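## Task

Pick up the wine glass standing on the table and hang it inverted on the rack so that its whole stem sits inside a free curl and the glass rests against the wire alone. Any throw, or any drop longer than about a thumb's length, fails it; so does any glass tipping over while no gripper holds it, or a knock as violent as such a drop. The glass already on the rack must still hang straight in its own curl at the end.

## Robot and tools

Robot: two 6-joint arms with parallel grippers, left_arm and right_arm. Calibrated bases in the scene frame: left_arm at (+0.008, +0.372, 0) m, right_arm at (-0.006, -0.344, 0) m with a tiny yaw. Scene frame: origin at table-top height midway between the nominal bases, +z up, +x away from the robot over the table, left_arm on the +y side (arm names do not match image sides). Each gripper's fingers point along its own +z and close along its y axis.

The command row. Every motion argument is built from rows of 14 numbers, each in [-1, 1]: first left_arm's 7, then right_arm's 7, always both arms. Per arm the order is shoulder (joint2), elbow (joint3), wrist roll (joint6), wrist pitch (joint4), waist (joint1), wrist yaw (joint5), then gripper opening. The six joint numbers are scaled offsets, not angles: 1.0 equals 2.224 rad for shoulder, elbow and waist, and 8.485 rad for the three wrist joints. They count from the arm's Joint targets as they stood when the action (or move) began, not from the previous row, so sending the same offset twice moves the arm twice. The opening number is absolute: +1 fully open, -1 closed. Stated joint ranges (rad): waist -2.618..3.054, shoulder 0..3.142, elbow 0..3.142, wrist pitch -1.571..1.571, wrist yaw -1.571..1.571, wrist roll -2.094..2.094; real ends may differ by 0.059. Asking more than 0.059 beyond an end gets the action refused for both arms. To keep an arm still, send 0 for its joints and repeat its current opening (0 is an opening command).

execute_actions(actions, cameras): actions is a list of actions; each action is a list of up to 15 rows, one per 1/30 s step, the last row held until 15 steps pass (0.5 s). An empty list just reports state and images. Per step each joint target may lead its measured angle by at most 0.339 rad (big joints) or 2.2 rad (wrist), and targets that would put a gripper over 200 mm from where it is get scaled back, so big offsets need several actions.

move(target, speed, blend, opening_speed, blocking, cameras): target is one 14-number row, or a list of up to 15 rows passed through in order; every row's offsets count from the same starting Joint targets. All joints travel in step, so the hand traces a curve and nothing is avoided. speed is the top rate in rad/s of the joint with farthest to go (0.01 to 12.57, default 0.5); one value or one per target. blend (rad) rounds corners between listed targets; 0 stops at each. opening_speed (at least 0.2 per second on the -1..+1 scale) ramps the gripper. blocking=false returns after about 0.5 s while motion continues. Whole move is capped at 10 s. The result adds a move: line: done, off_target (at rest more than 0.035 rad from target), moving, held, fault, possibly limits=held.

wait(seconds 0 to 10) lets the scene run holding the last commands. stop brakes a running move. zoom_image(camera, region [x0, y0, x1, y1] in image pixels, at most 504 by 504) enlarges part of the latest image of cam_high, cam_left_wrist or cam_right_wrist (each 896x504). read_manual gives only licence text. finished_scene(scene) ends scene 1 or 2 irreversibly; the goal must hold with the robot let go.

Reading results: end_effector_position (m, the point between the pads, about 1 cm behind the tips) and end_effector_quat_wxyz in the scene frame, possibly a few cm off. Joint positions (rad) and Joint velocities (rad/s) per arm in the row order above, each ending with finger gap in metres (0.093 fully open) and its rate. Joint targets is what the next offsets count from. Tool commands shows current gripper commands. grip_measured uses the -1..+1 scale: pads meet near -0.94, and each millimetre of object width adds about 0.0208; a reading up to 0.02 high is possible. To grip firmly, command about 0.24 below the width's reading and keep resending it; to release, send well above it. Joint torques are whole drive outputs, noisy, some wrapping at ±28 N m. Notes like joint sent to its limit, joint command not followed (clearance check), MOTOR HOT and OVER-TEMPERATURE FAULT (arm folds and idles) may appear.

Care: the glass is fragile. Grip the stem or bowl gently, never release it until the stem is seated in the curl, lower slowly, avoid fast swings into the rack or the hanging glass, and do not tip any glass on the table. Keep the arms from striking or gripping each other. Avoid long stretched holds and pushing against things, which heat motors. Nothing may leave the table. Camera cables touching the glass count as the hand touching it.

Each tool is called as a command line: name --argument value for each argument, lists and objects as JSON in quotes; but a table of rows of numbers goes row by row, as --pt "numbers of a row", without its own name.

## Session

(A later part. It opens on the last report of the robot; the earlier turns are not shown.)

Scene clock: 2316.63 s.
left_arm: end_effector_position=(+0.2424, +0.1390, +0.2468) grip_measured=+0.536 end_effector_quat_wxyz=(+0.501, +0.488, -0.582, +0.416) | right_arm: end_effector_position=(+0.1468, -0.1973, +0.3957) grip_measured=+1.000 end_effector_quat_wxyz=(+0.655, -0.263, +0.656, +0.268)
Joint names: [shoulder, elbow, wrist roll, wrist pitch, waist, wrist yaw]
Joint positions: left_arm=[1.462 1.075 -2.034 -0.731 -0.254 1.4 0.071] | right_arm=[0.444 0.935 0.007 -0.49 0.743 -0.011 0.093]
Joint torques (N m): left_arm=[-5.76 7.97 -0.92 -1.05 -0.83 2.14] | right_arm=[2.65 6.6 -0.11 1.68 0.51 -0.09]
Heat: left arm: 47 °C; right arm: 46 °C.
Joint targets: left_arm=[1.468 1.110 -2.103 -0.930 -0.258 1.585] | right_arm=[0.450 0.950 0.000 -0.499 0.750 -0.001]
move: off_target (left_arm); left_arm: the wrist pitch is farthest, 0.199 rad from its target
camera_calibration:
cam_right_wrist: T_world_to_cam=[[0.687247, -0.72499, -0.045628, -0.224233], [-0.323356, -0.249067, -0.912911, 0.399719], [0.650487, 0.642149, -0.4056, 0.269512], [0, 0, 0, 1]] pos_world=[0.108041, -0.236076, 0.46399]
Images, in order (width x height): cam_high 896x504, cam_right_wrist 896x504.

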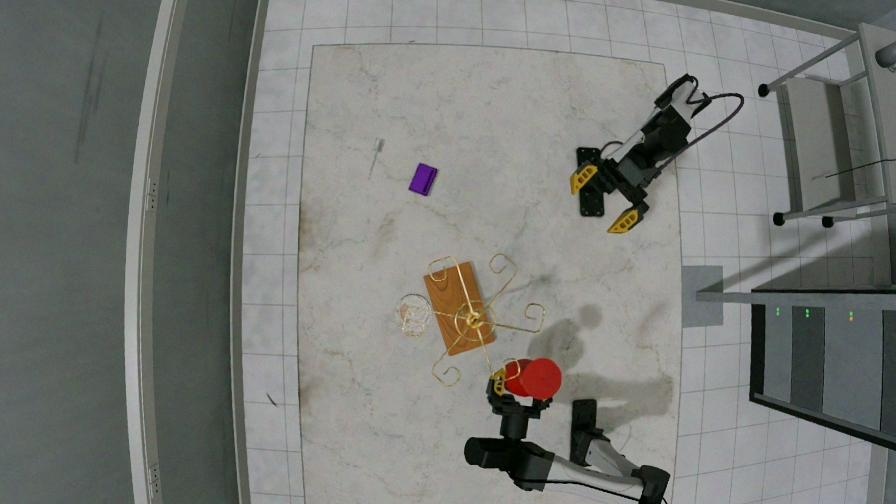

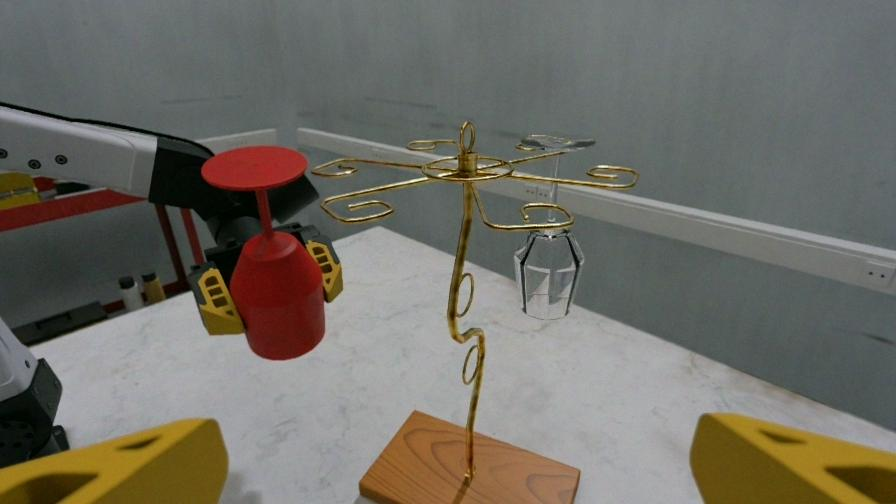

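move --pt "0.1054 0.1248 0 -0.0071 -0.0742 0 0.35 0 0 0 0 0 0 1" --pt "0.1639 0.1948 0 -0.0130 -0.0544 0 0.35 0 0 0 0 0 0 1" --speed 0.15 --blend '[0.03, 0]' --cameras '["cam_high", "cam_right_wrist"]'

zoom_image --camera "cam_high" --region '[440, 300, 570, 430]'

zoom_image --camera "cam_right_wrist" --region '[220, 90, 500, 340]'

Scene clock: 2500.07 s.
left_arm: end_effector_position=(+0.3032, +0.0741, +0.2530) grip_measured=+0.536 end_effector_quat_wxyz=(-0.514, -0.453, +0.619, -0.385) | right_arm: end_effector_position=(+0.1468, -0.1973, +0.3957) grip_measured=+1.000 end_effector_quat_wxyz=(+0.655, -0.263, +0.656, +0.268)
Joint names: [shoulder, elbow, wrist roll, wrist pitch, waist, wrist yaw]
Joint positions: left_arm=[1.827 1.507 -2.025 -0.794 -0.383 1.374 0.071] | right_arm=[0.444 0.935 0.007 -0.49 0.743 -0.011 0.093]
Joint torques (N m): left_arm=[-9.37 8.06 -0.99 -1.5 0.17 2.34] | right_arm=[2.67 6.74 -0.16 1.67 0.49 -0.03]
Heat: left arm: 50 °C; right arm: 46 °C.
Joint targets: left_arm=[1.833 1.543 -2.103 -1.040 -0.379 1.585] | right_arm=[0.450 0.950 0.000 -0.499 0.750 -0.001]
move: off_target (left_arm); left_arm: the wrist pitch is farthest, 0.246 rad from its target
camera_calibration:
cam_right_wrist: T_world_to_cam=[[0.687247, -0.72499, -0.045628, -0.224233], [-0.323356, -0.249067, -0.912911, 0.399719], [0.650487, 0.642149, -0.4056, 0.269512], [0, 0, 0, 1]] pos_world=[0.108041, -0.236076, 0.46399]
Images, in order (width x height): cam_high 896x504, cam_right_wrist 896x504.

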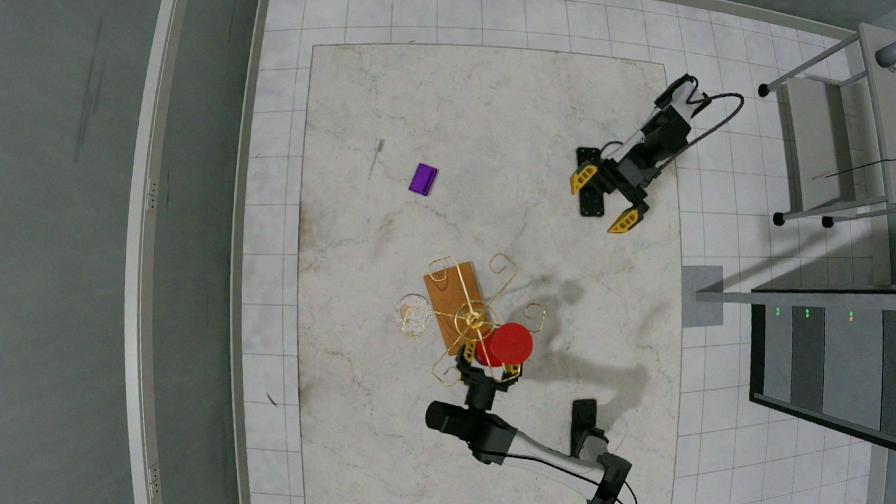

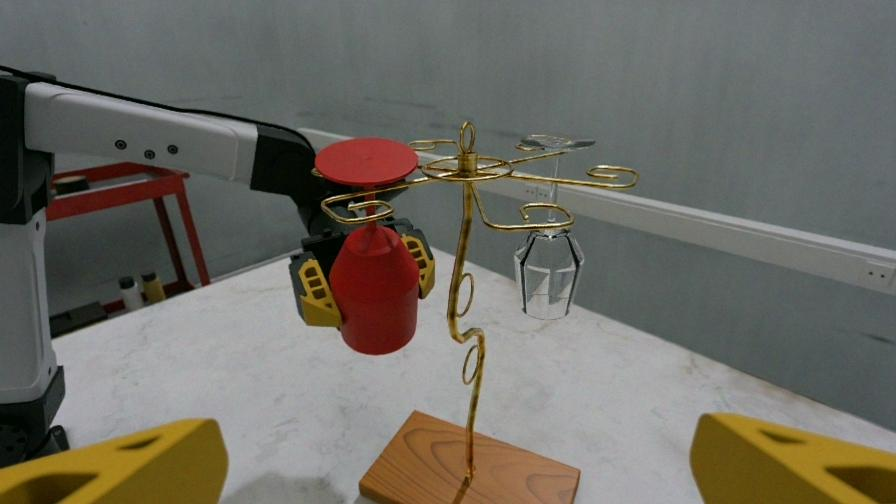

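Scaled by 3.877 from the camera's 896x504 image, which has a finer 1280x720 frame.

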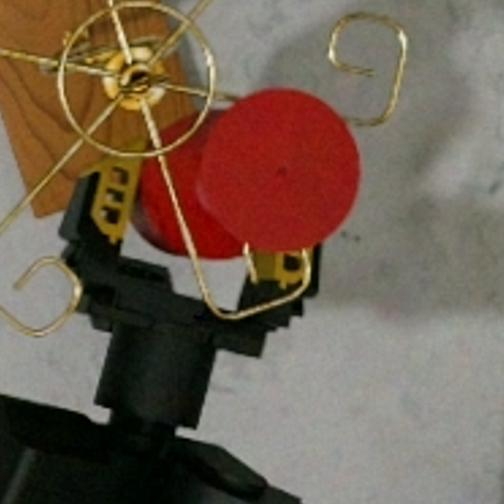

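Scaled by 1.800 from the camera's 896x504 image, which has a finer 1280x720 frame.

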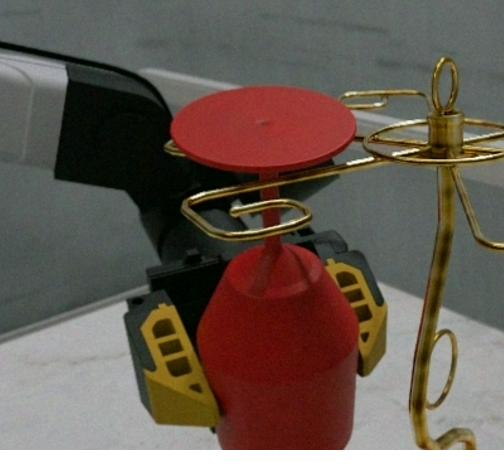

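move --target '[0.0153,0.0238,0,-0.0041,0.0245,0,0.35, 0,0,0,0,0,0,1]' --speed 0.1 --cameras '["cam_high", "cam_right_wrist"]'

zoom_image --camera "cam_high" --region '[450, 300, 550, 400]'

zoom_image --camera "cam_right_wrist" --region '[280, 90, 520, 290]'

Scene clock: 2584.03 s.
left_arm: end_effector_position=(+0.3290, +0.0882, +0.2545) grip_measured=+0.536 end_effector_quat_wxyz=(-0.498, -0.471, +0.608, -0.400) | right_arm: end_effector_position=(+0.1468, -0.1973, +0.3957) grip_measured=+1.000 end_effector_quat_wxyz=(+0.655, -0.263, +0.656, +0.268)
Joint names: [shoulder, elbow, wrist roll, wrist pitch, waist, wrist yaw]
Joint positions: left_arm=[1.86 1.561 -2.025 -0.809 -0.327 1.364 0.071] | right_arm=[0.444 0.935 0.007 -0.49 0.743 -0.011 0.093]
Joint velocities: left_arm=[within noise] | right_arm=[-0.007 0.017 0.022 0.022 -0.046 -0.037 0]
Joint torques (N m): left_arm=[-9.78 8.1 -0.96 -1.7 -0.21 2.47] | right_arm=[2.7 6.67 -0.13 1.69 0.5 -0.06]
Heat: left arm: 53 °C; right arm: 46 °C.
Joint targets: left_arm=[1.867 1.596 -2.103 -1.075 -0.324 1.585] | right_arm=[0.450 0.950 0.000 -0.499 0.750 -0.001]
move: off_target (left_arm); left_arm: the wrist pitch is farthest, 0.266 rad from its target
camera_calibration:
cam_right_wrist: T_world_to_cam=[[0.687247, -0.72499, -0.045628, -0.224233], [-0.323356, -0.249067, -0.912911, 0.399719], [0.650487, 0.642149, -0.4056, 0.269512], [0, 0, 0, 1]] pos_world=[0.108041, -0.236076, 0.46399]
Images, in order (width x height): cam_high 896x504, cam_right_wrist 896x504.

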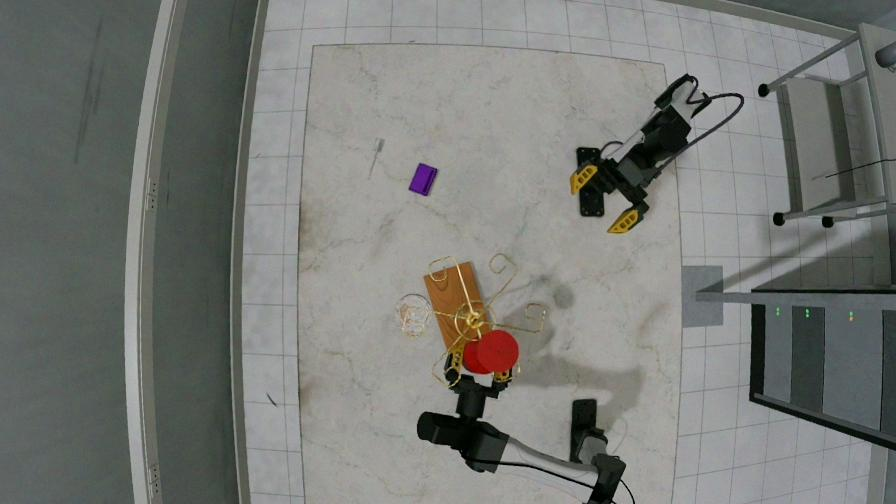

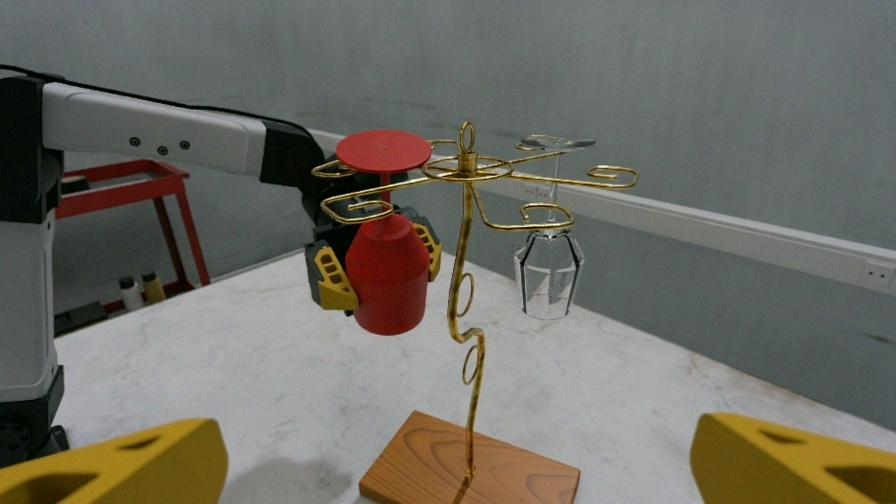

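Scaled by 5.040 from the camera's 896x504 image, which has a finer 1280x720 frame.

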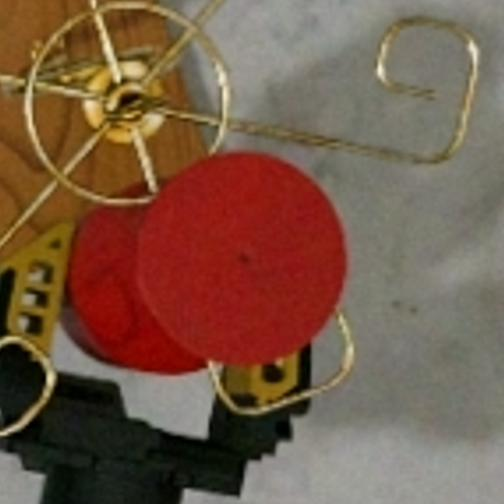

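Scaled by 2.100 from the camera's 896x504 image, which has a finer 1280x720 frame.

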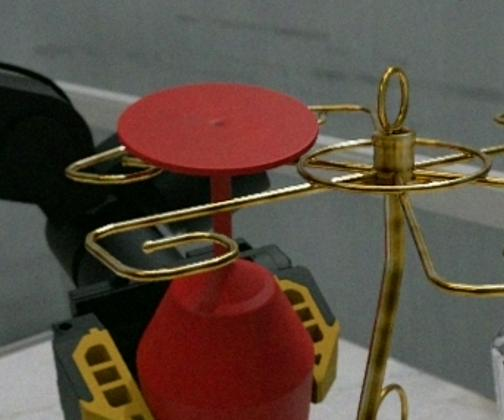

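move --target '[-0.0493,-0.0590,0,0.0029,0.0252,0,0.35, 0,0,0,0,0,0,1]' --speed 0.08 --cameras '["cam_high", "cam_right_wrist"]'

zoom_image --camera "cam_high" --region '[450, 310, 550, 410]'

zoom_image --camera "cam_right_wrist" --region '[280, 90, 520, 290]'

Scene clock: 2610.20 s.
left_arm: end_effector_position=(+0.3262, +0.1110, +0.2489) grip_measured=+0.536 end_effector_quat_wxyz=(-0.494, -0.496, +0.589, -0.403) | right_arm: end_effector_position=(+0.1468, -0.1973, +0.3957) grip_measured=+1.000 end_effector_quat_wxyz=(+0.655, -0.263, +0.656, +0.268)
Joint names: [shoulder, elbow, wrist roll, wrist pitch, waist, wrist yaw]
Joint positions: left_arm=[1.803 1.472 -2.025 -0.809 -0.273 1.364 0.071] | right_arm=[0.444 0.935 0.007 -0.49 0.743 -0.011 0.093]
Joint torques (N m): left_arm=[-14.27 4.67 -0.98 -1.46 0.01 2.48] | right_arm=[2.62 6.68 -0.18 1.69 0.65 -0.06]
Heat: left arm: 54 °C; right arm: 46 °C.
Joint targets: left_arm=[1.757 1.464 -2.103 -1.050 -0.268 1.585] | right_arm=[0.450 0.950 0.000 -0.499 0.750 -0.001]
move: off_target (left_arm); left_arm: the wrist pitch is farthest, 0.241 rad from its target
camera_calibration:
cam_right_wrist: T_world_to_cam=[[0.687247, -0.72499, -0.045628, -0.224233], [-0.323356, -0.249067, -0.912911, 0.399719], [0.650487, 0.642149, -0.4056, 0.269512], [0, 0, 0, 1]] pos_world=[0.108041, -0.236076, 0.46399]
Images, in order (width x height): cam_high 896x504, cam_right_wrist 896x504.

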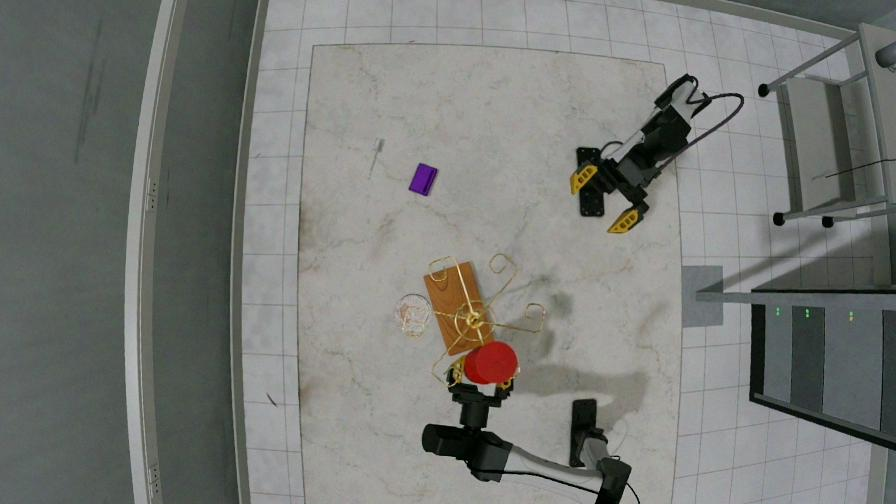

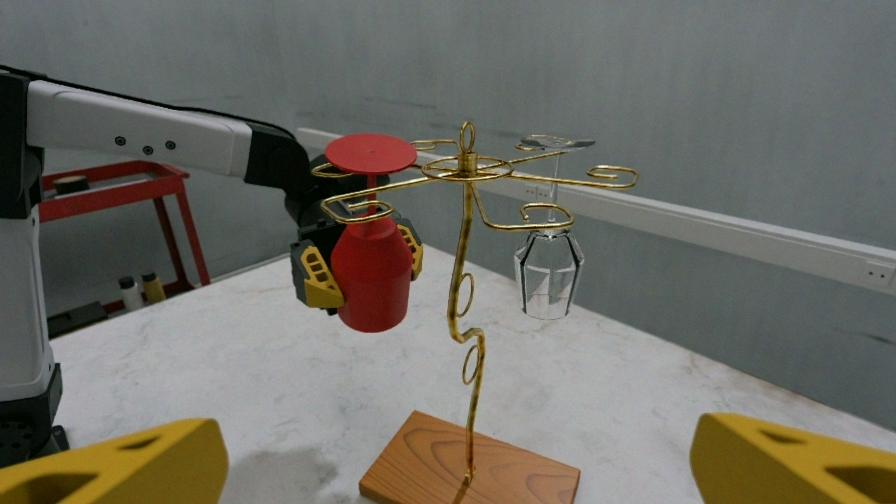

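Scaled by 5.040 from the camera's 896x504 image, which has a finer 1280x720 frame.

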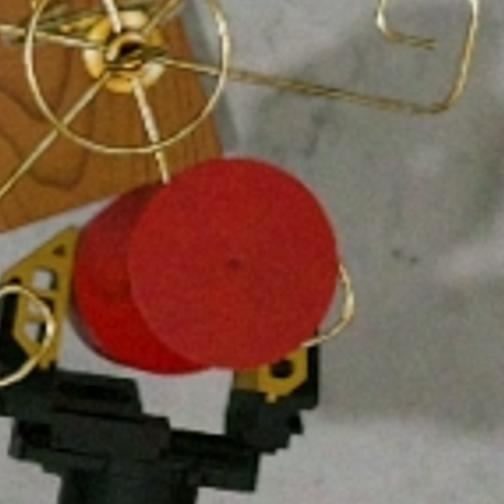

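Scaled by 2.100 from the camera's 896x504 image, which has a finer 1280x720 frame.

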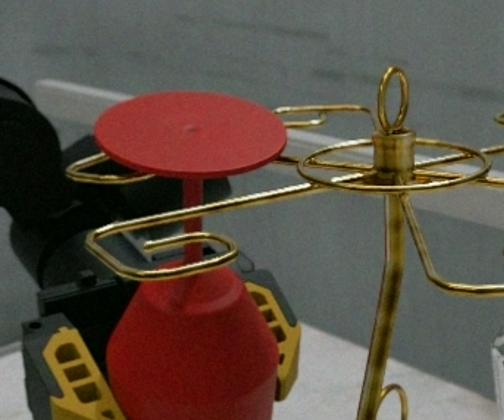

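move --target '[-0.0445,-0.0463,0,0.0045,0.0282,0,0.35, 0,0,0,0,0,0,1]' --speed 0.07 --cameras '["cam_high", "cam_right_wrist"]'

zoom_image --camera "cam_high" --region '[450, 320, 550, 420]'

zoom_image --camera "cam_right_wrist" --region '[280, 90, 440, 220]'

Scene clock: 2678.43 s.
left_arm: end_effector_position=(+0.3165, +0.1370, +0.2540) grip_measured=+0.536 end_effector_quat_wxyz=(-0.480, -0.513, +0.575, -0.421) | right_arm: end_effector_position=(+0.1468, -0.1973, +0.3957) grip_measured=+1.000 end_effector_quat_wxyz=(+0.655, -0.263, +0.656, +0.268)
Joint names: [shoulder, elbow, wrist roll, wrist pitch, waist, wrist yaw]
Joint positions: left_arm=[1.7 1.369 -2.025 -0.802 -0.21 1.364 0.071] | right_arm=[0.444 0.935 0.007 -0.49 0.743 -0.011 0.093]
Joint torques (N m): left_arm=[-12.71 4.36 -1.03 -1.13 -0.08 2.49] | right_arm=[2.58 6.63 -0.16 1.67 0.47 -0.07]
Heat: left arm: 55 °C; right arm: 46 °C.
Joint targets: left_arm=[1.659 1.361 -2.103 -1.012 -0.205 1.585] | right_arm=[0.450 0.950 0.000 -0.499 0.750 -0.001]
move: off_target (left_arm); left_arm: the wrist yaw is farthest, 0.221 rad from its target
camera_calibration:
cam_right_wrist: T_world_to_cam=[[0.687247, -0.72499, -0.045628, -0.224233], [-0.323356, -0.249067, -0.912911, 0.399719], [0.650487, 0.642149, -0.4056, 0.269512], [0, 0, 0, 1]] pos_world=[0.108041, -0.236076, 0.46399]
Images, in order (width x height): cam_high 896x504, cam_right_wrist 896x504.

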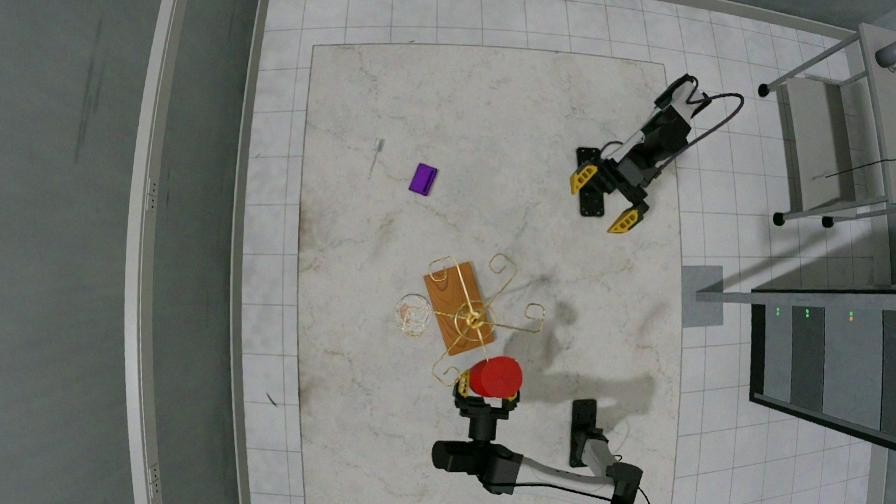

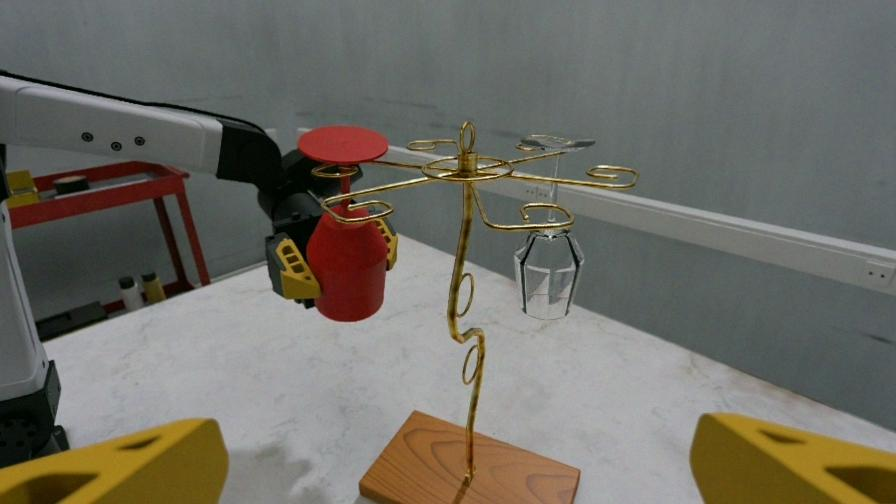

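Scaled by 5.040 from the camera's 896x504 image, which has a finer 1280x720 frame.

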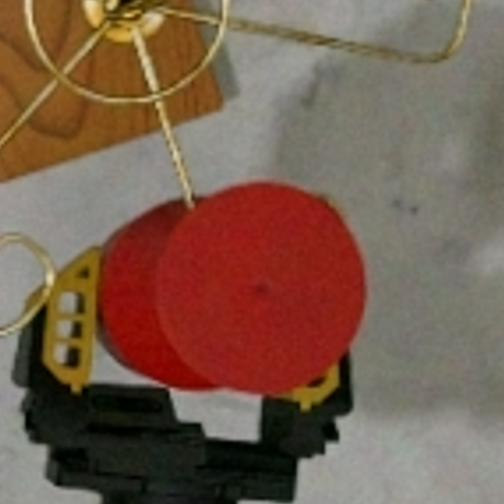

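Scaled by 3.150 from the camera's 896x504 image, which has a finer 1280x720 frame.

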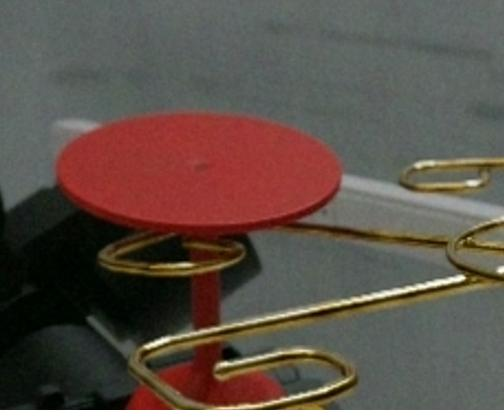

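zoom_image --camera "cam_right_wrist" --region '[296, 120, 396, 210]'

Scaled by 5.040 from the camera's 896x504 image, which has a finer 1280x720 frame.

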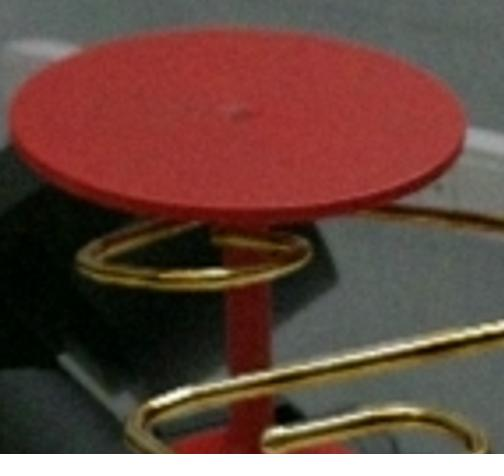

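move --target '[0,-0.0099,0,0.0052,0,0,0.35, 0,0,0,0,0,0,1]' --speed 0.05 --cameras '["cam_high", "cam_right_wrist"]'

zoom_image --camera "cam_right_wrist" --region '[296, 120, 396, 210]'

zoom_image --camera "cam_high" --region '[450, 320, 550, 420]'

Scene clock: 2733.10 s.
left_arm: end_effector_position=(+0.3145, +0.1373, +0.2485) grip_measured=+0.536 end_effector_quat_wxyz=(+0.484, +0.515, -0.572, +0.417) | right_arm: end_effector_position=(+0.1468, -0.1973, +0.3957) grip_measured=+1.000 end_effector_quat_wxyz=(+0.655, -0.263, +0.656, +0.268)
Joint names: [shoulder, elbow, wrist roll, wrist pitch, waist, wrist yaw]
Joint positions: left_arm=[1.7 1.346 -2.025 -0.792 -0.21 1.368 0.071] | right_arm=[0.444 0.935 0.007 -0.49 0.743 -0.011 0.093]
Joint torques (N m): left_arm=[-12.51 4.66 -1.01 -0.83 -0.13 2.4] | right_arm=[2.58 6.46 -0.16 1.7 0.54 -0.05]
Heat: left arm: 56 °C; right arm: 46 °C.
Joint targets: left_arm=[1.659 1.339 -2.103 -0.968 -0.205 1.585] | right_arm=[0.450 0.950 0.000 -0.499 0.750 -0.001]
move: off_target (left_arm); left_arm: the wrist yaw is farthest, 0.217 rad from its target
camera_calibration:
cam_right_wrist: T_world_to_cam=[[0.687247, -0.72499, -0.045628, -0.224233], [-0.323356, -0.249067, -0.912911, 0.399719], [0.650487, 0.642149, -0.4056, 0.269512], [0, 0, 0, 1]] pos_world=[0.108041, -0.236076, 0.46399]
Images, in order (width x height): cam_high 896x504, cam_right_wrist 896x504.

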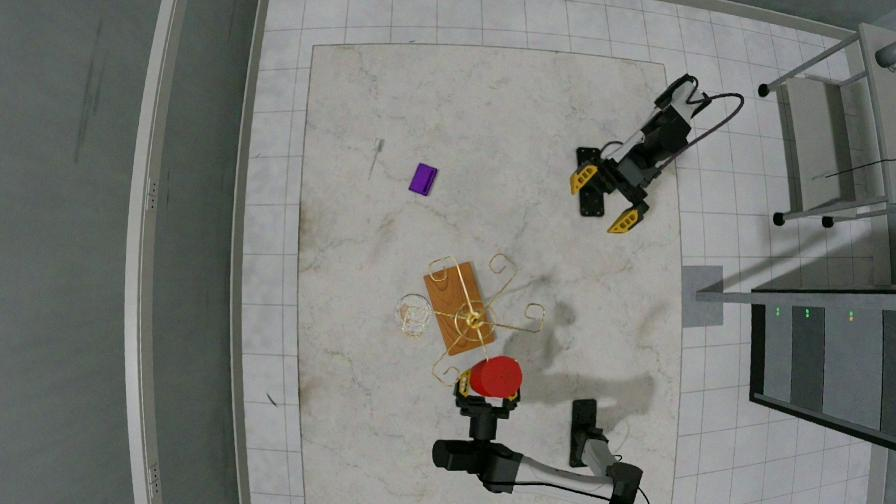

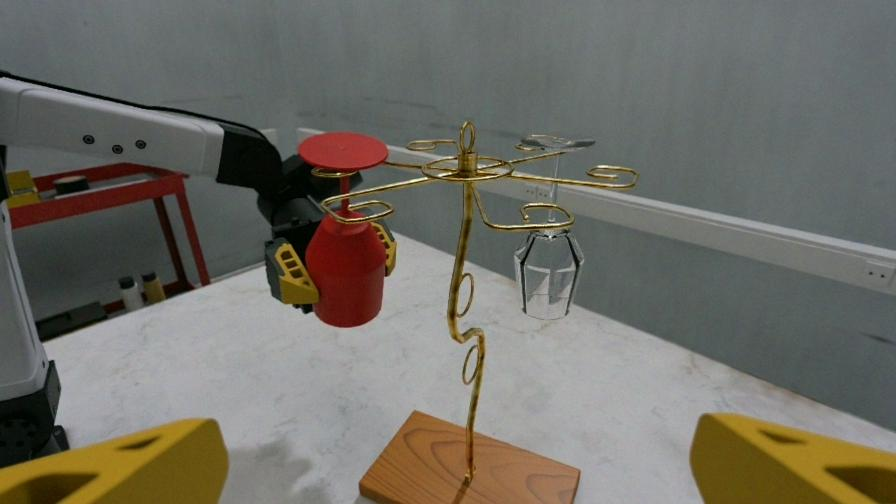

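Scaled by 5.040 from the camera's 896x504 image, which has a finer 1280x720 frame.

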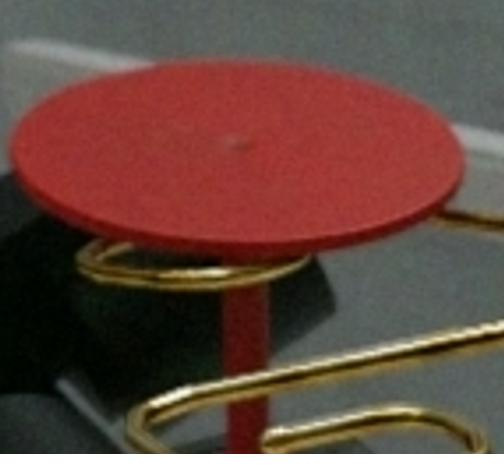

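Scaled by 5.040 from the camera's 896x504 image, which has a finer 1280x720 frame.

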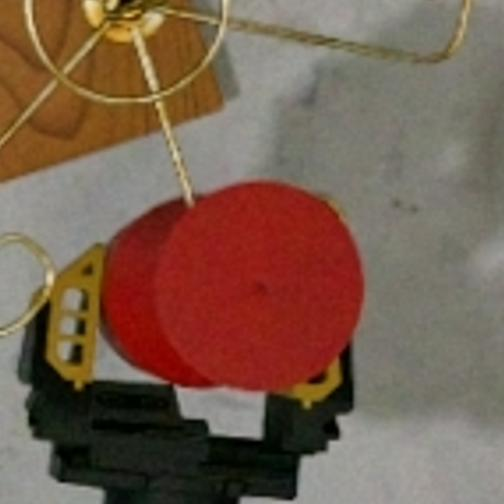

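move --target '[0,-0.0054,0,0.0025,0,0,0.35, 0,0,0,0,0,0,1]' --speed 0.05 --cameras '["cam_high", "cam_right_wrist"]'

zoom_image --camera "cam_right_wrist" --region '[296, 120, 396, 210]'

Scene clock: 2748.53 s.
left_arm: end_effector_position=(+0.3135, +0.1371, +0.2471) grip_measured=+0.536 end_effector_quat_wxyz=(+0.487, +0.511, -0.571, +0.419) | right_arm: end_effector_position=(+0.1468, -0.1973, +0.3957) grip_measured=+1.000 end_effector_quat_wxyz=(+0.655, -0.263, +0.656, +0.268)
Joint names: [shoulder, elbow, wrist roll, wrist pitch, waist, wrist yaw]
Joint positions: left_arm=[1.7 1.335 -2.025 -0.779 -0.21 1.378 0.071] | right_arm=[0.444 0.935 0.007 -0.49 0.743 -0.011 0.093]
Joint torques (N m): left_arm=[-12.74 4.55 -1 -0.81 -0.09 2.37] | right_arm=[2.74 6.52 -0.13 1.68 0.51 -0.08]
Heat: left arm: 56 °C; right arm: 46 °C.
Joint targets: left_arm=[1.659 1.327 -2.103 -0.947 -0.205 1.585] | right_arm=[0.450 0.950 0.000 -0.499 0.750 -0.001]
move: off_target (left_arm); left_arm: the wrist yaw is farthest, 0.207 rad from its target
camera_calibration:
cam_right_wrist: T_world_to_cam=[[0.687247, -0.72499, -0.045628, -0.224233], [-0.323356, -0.249067, -0.912911, 0.399719], [0.650487, 0.642149, -0.4056, 0.269512], [0, 0, 0, 1]] pos_world=[0.108041, -0.236076, 0.46399]
Images, in order (width x height): cam_high 896x504, cam_right_wrist 896x504.

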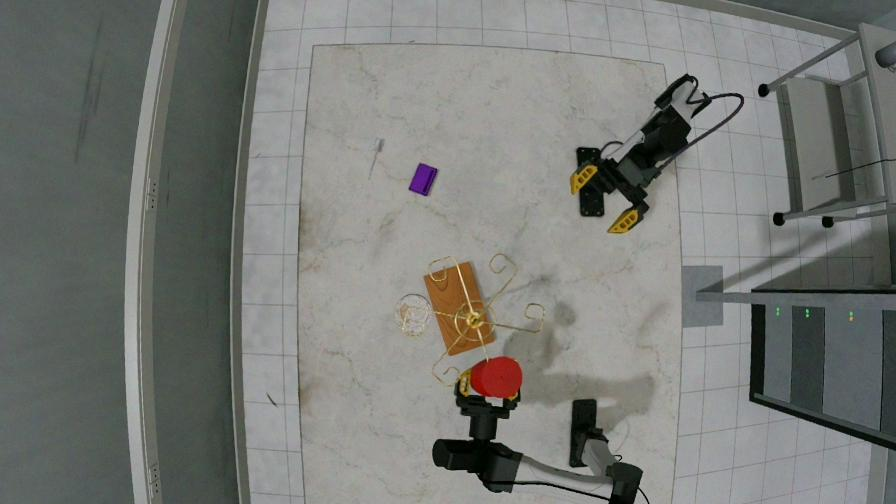

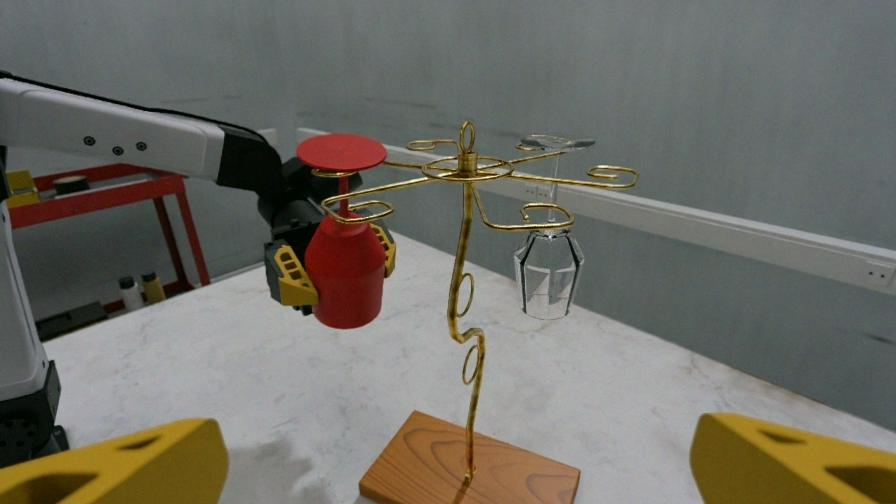

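Scaled by 5.040 from the camera's 896x504 image, which has a finer 1280x720 frame.

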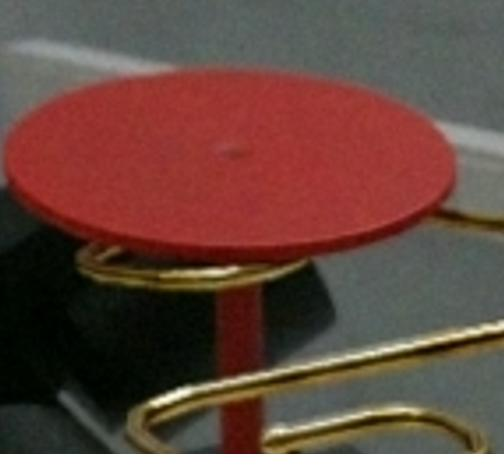

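move --target '[0,-0.0050,0,0,0,0,0.35, 0,0,0,0,0,0,1]' --speed 0.05 --cameras '["cam_high", "cam_right_wrist"]'

zoom_image --camera "cam_right_wrist" --region '[296, 120, 396, 210]'

Scene clock: 2761.30 s.
left_arm: end_effector_position=(+0.3125, +0.1371, +0.2461) grip_measured=+0.536 end_effector_quat_wxyz=(+0.491, +0.509, -0.569, +0.419) | right_arm: end_effector_position=(+0.1468, -0.1973, +0.3957) grip_measured=+1.000 end_effector_quat_wxyz=(+0.655, -0.263, +0.656, +0.268)
Joint names: [shoulder, elbow, wrist roll, wrist pitch, waist, wrist yaw]
Joint positions: left_arm=[1.7 1.326 -2.025 -0.772 -0.21 1.386 0.071] | right_arm=[0.444 0.935 0.007 -0.49 0.743 -0.011 0.093]
Joint torques (N m): left_arm=[-12.83 4.45 -0.99 -0.91 0.09 2.31] | right_arm=[2.8 6.67 -0.16 1.68 0.46 -0.08]
Heat: left arm: 56 °C; right arm: 46 °C.
Joint targets: left_arm=[1.659 1.316 -2.103 -0.947 -0.205 1.585] | right_arm=[0.450 0.950 0.000 -0.499 0.750 -0.001]
move: off_target (left_arm); left_arm: the wrist yaw is farthest, 0.199 rad from its target
camera_calibration:
cam_right_wrist: T_world_to_cam=[[0.687247, -0.72499, -0.045628, -0.224233], [-0.323356, -0.249067, -0.912911, 0.399719], [0.650487, 0.642149, -0.4056, 0.269512], [0, 0, 0, 1]] pos_world=[0.108041, -0.236076, 0.46399]
Images, in order (width x height): cam_high 896x504, cam_right_wrist 896x504.

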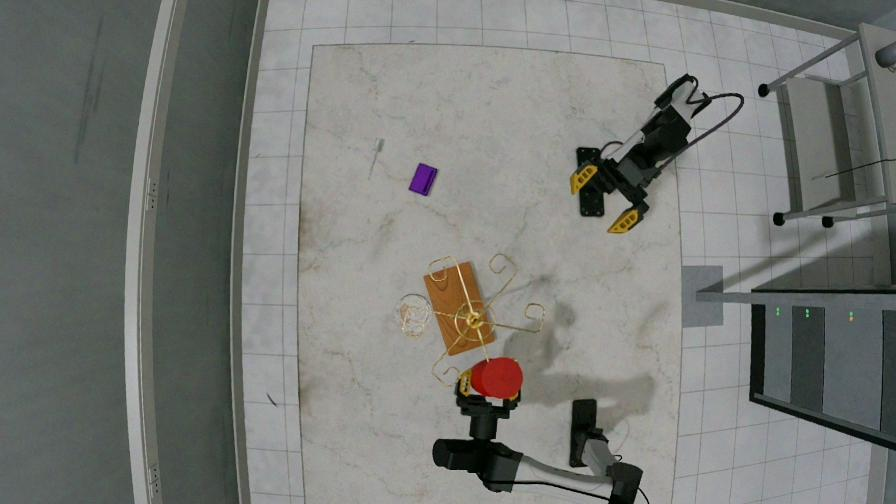

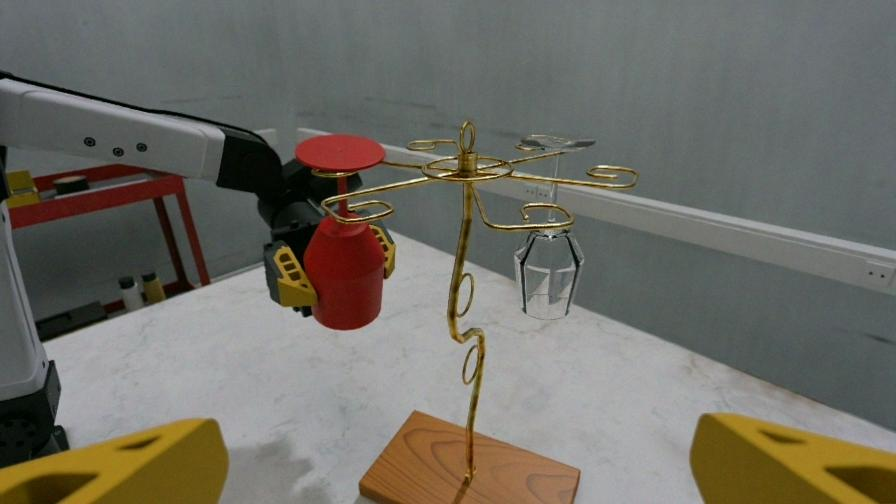

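Scaled by 5.040 from the camera's 896x504 image, which has a finer 1280x720 frame.

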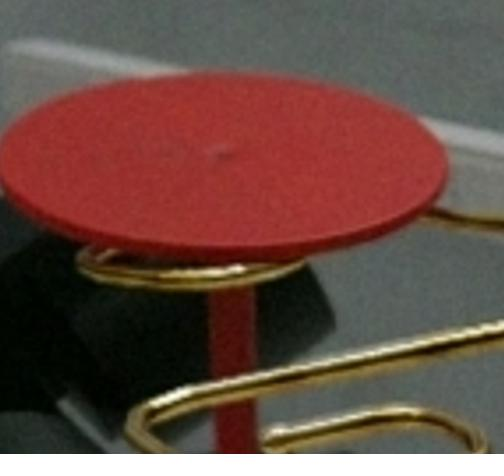

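zoom_image --camera "cam_high" --region '[450, 320, 550, 420]'

Scaled by 5.040 from the camera's 896x504 image, which has a finer 1280x720 frame.

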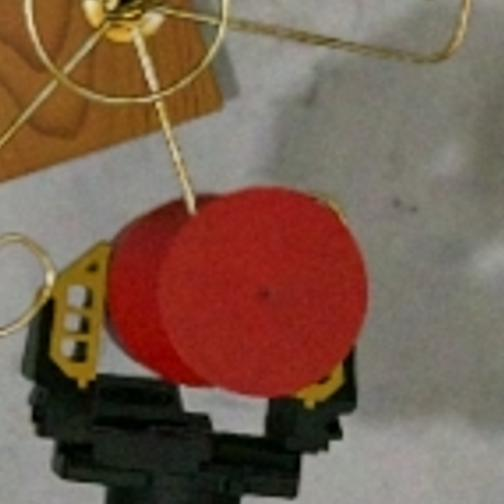

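move --target '[0,0,0,0,-0.0030,0,0.62, 0,0,0,0,0,0,1]' --speed 0.05 --opening_speed 0.2 --cameras '["cam_high", "cam_right_wrist"]'

zoom_image --camera "cam_right_wrist" --region '[256, 120, 436, 340]'

zoom_image --camera "cam_high" --region '[450, 320, 550, 420]'

Scene clock: 2851.10 s.
left_arm: end_effector_position=(+0.3125, +0.1371, +0.2461) grip_measured=+0.625 end_effector_quat_wxyz=(+0.491, +0.509, -0.569, +0.419) | right_arm: end_effector_position=(+0.1468, -0.1973, +0.3957) grip_measured=+1.000 end_effector_quat_wxyz=(+0.655, -0.263, +0.656, +0.268)
Joint names: [shoulder, elbow, wrist roll, wrist pitch, waist, wrist yaw]
Joint positions: left_arm=[1.7 1.325 -2.025 -0.77 -0.21 1.387 0.075] | right_arm=[0.444 0.935 0.007 -0.49 0.743 -0.011 0.093]
Joint torques (N m): left_arm=[-12.64 4.36 -0.95 -0.9 -0.62 2.21] | right_arm=[2.77 6.75 -0.19 1.69 0.36 -0.09]
Heat: left arm: 56 °C; right arm: 46 °C.
Joint targets: left_arm=[1.659 1.316 -2.103 -0.947 -0.212 1.585] | right_arm=[0.450 0.950 0.000 -0.499 0.750 -0.001]
move: off_target (left_arm); left_arm: the wrist yaw is farthest, 0.198 rad from its target
camera_calibration:
cam_right_wrist: T_world_to_cam=[[0.687247, -0.72499, -0.045628, -0.224233], [-0.323356, -0.249067, -0.912911, 0.399719], [0.650487, 0.642149, -0.4056, 0.269512], [0, 0, 0, 1]] pos_world=[0.108041, -0.236076, 0.46399]
Images, in order (width x height): cam_high 896x504, cam_right_wrist 896x504.

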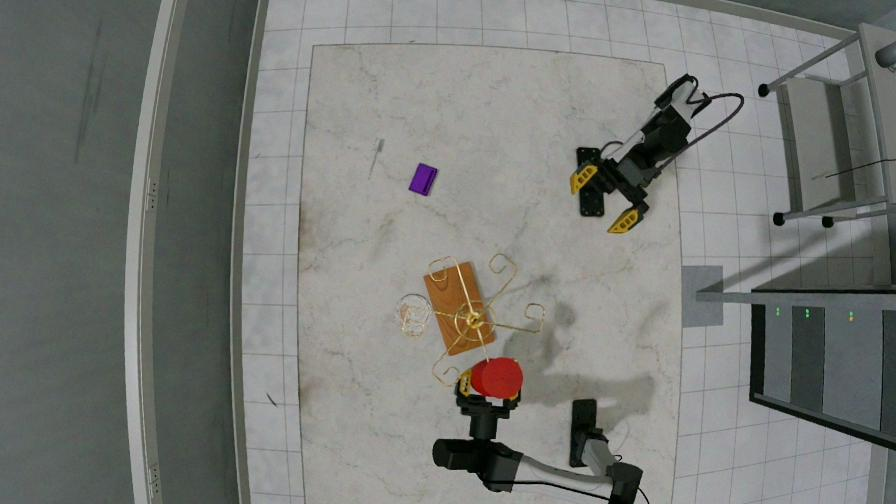

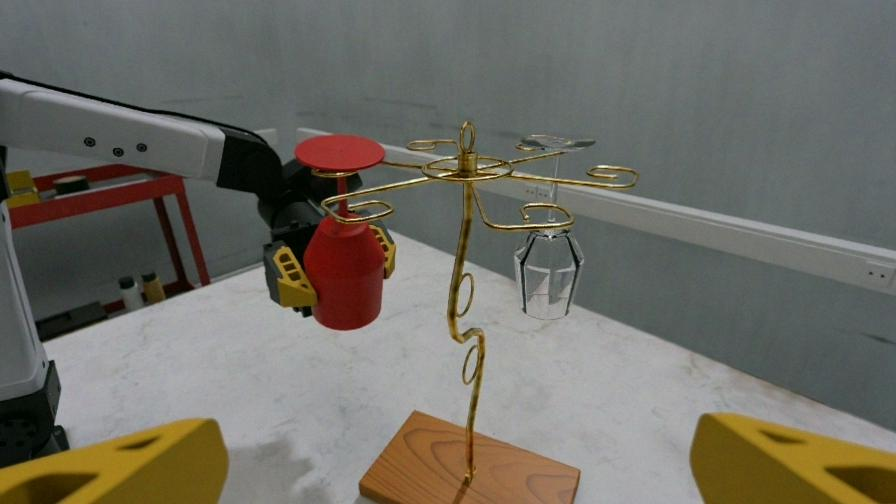

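Scaled by 2.291 from the camera's 896x504 image, which has a finer 1280x720 frame.

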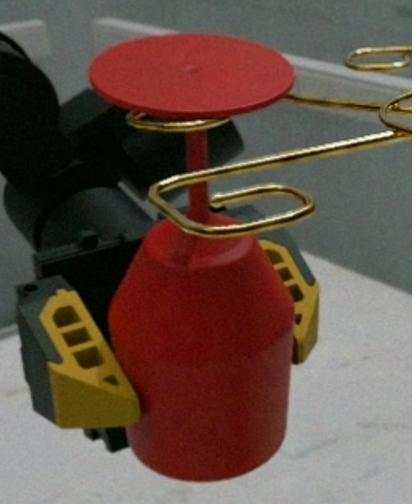

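Scaled by 5.040 from the camera's 896x504 image, which has a finer 1280x720 frame.

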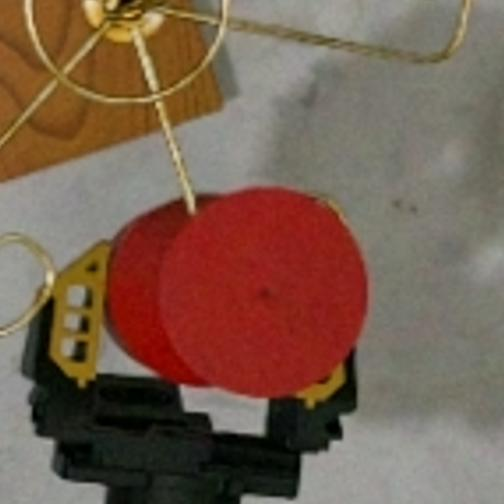

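move --target '[0,0,0,0,0,0,0.69, 0,0,0,0,0,0,1]' --opening_speed 0.2 --cameras '["cam_right_wrist", "cam_high"]'

zoom_image --camera "cam_right_wrist" --region '[256, 120, 436, 340]'

Scene clock: 2859.63 s.
left_arm: end_effector_position=(+0.3125, +0.1371, +0.2461) grip_measured=+0.689 end_effector_quat_wxyz=(+0.491, +0.509, -0.569, +0.419) | right_arm: end_effector_position=(+0.1468, -0.1973, +0.3957) grip_measured=+1.000 end_effector_quat_wxyz=(+0.655, -0.263, +0.656, +0.268)
Joint names: [shoulder, elbow, wrist roll, wrist pitch, waist, wrist yaw]
Joint positions: left_arm=[1.7 1.325 -2.025 -0.77 -0.21 1.387 0.078] | right_arm=[0.444 0.935 0.007 -0.49 0.743 -0.011 0.093]
Joint torques (N m): left_arm=[-12.77 4.25 -1.02 -0.9 -0.64 2.29] | right_arm=[2.61 6.8 -0.17 1.7 0.5 -0.07]
Heat: left arm: 55 °C; right arm: 46 °C.
Joint targets: left_arm=[1.659 1.316 -2.103 -0.947 -0.212 1.585] | right_arm=[0.450 0.950 0.000 -0.499 0.750 -0.001]
move: off_target (left_arm); left_arm: the wrist yaw is farthest, 0.198 rad from its target
camera_calibration:
cam_right_wrist: T_world_to_cam=[[0.687247, -0.72499, -0.045628, -0.224233], [-0.323356, -0.249067, -0.912911, 0.399719], [0.650487, 0.642149, -0.4056, 0.269512], [0, 0, 0, 1]] pos_world=[0.108041, -0.236076, 0.46399]
Images, in order (width x height): cam_high 896x504, cam_right_wrist 896x504.

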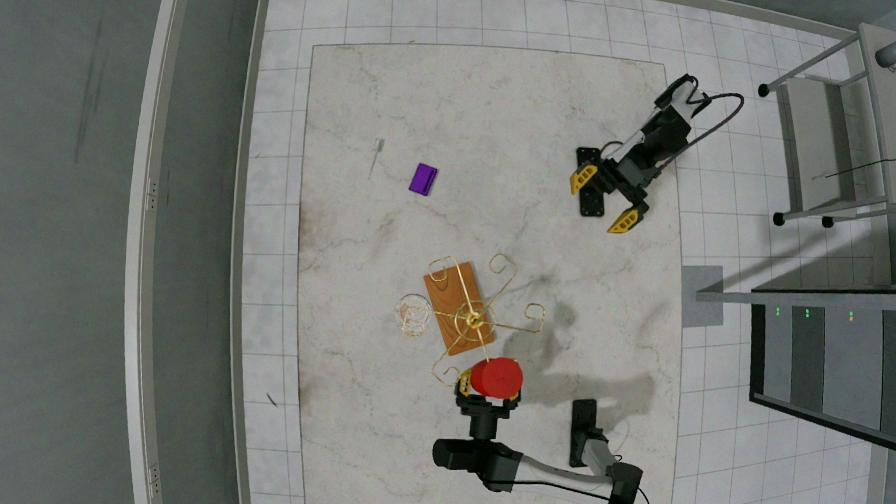

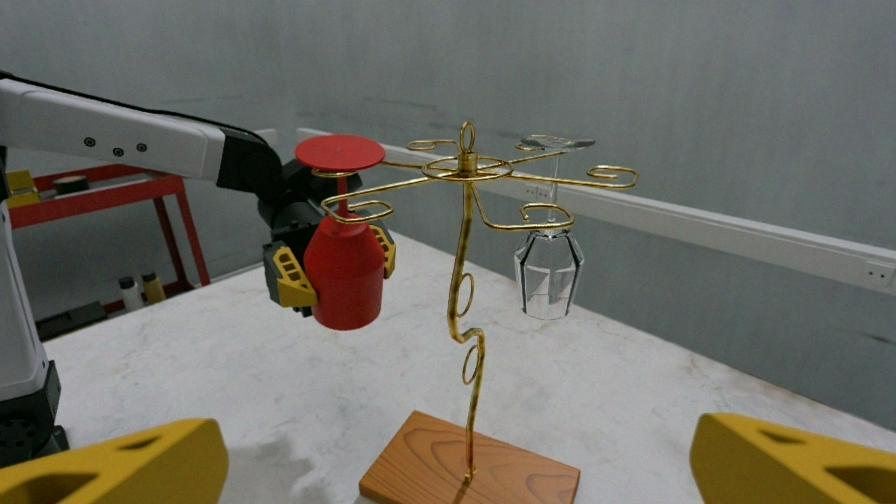

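Scaled by 2.291 from the camera's 896x504 image, which has a finer 1280x720 frame.

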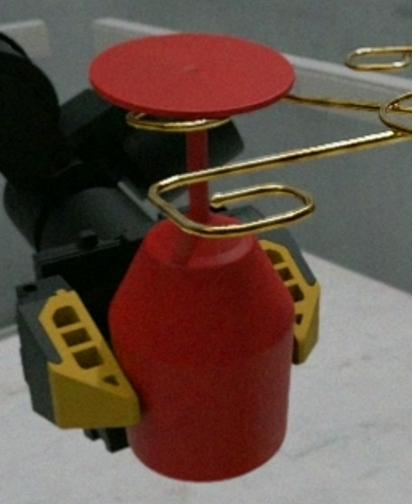

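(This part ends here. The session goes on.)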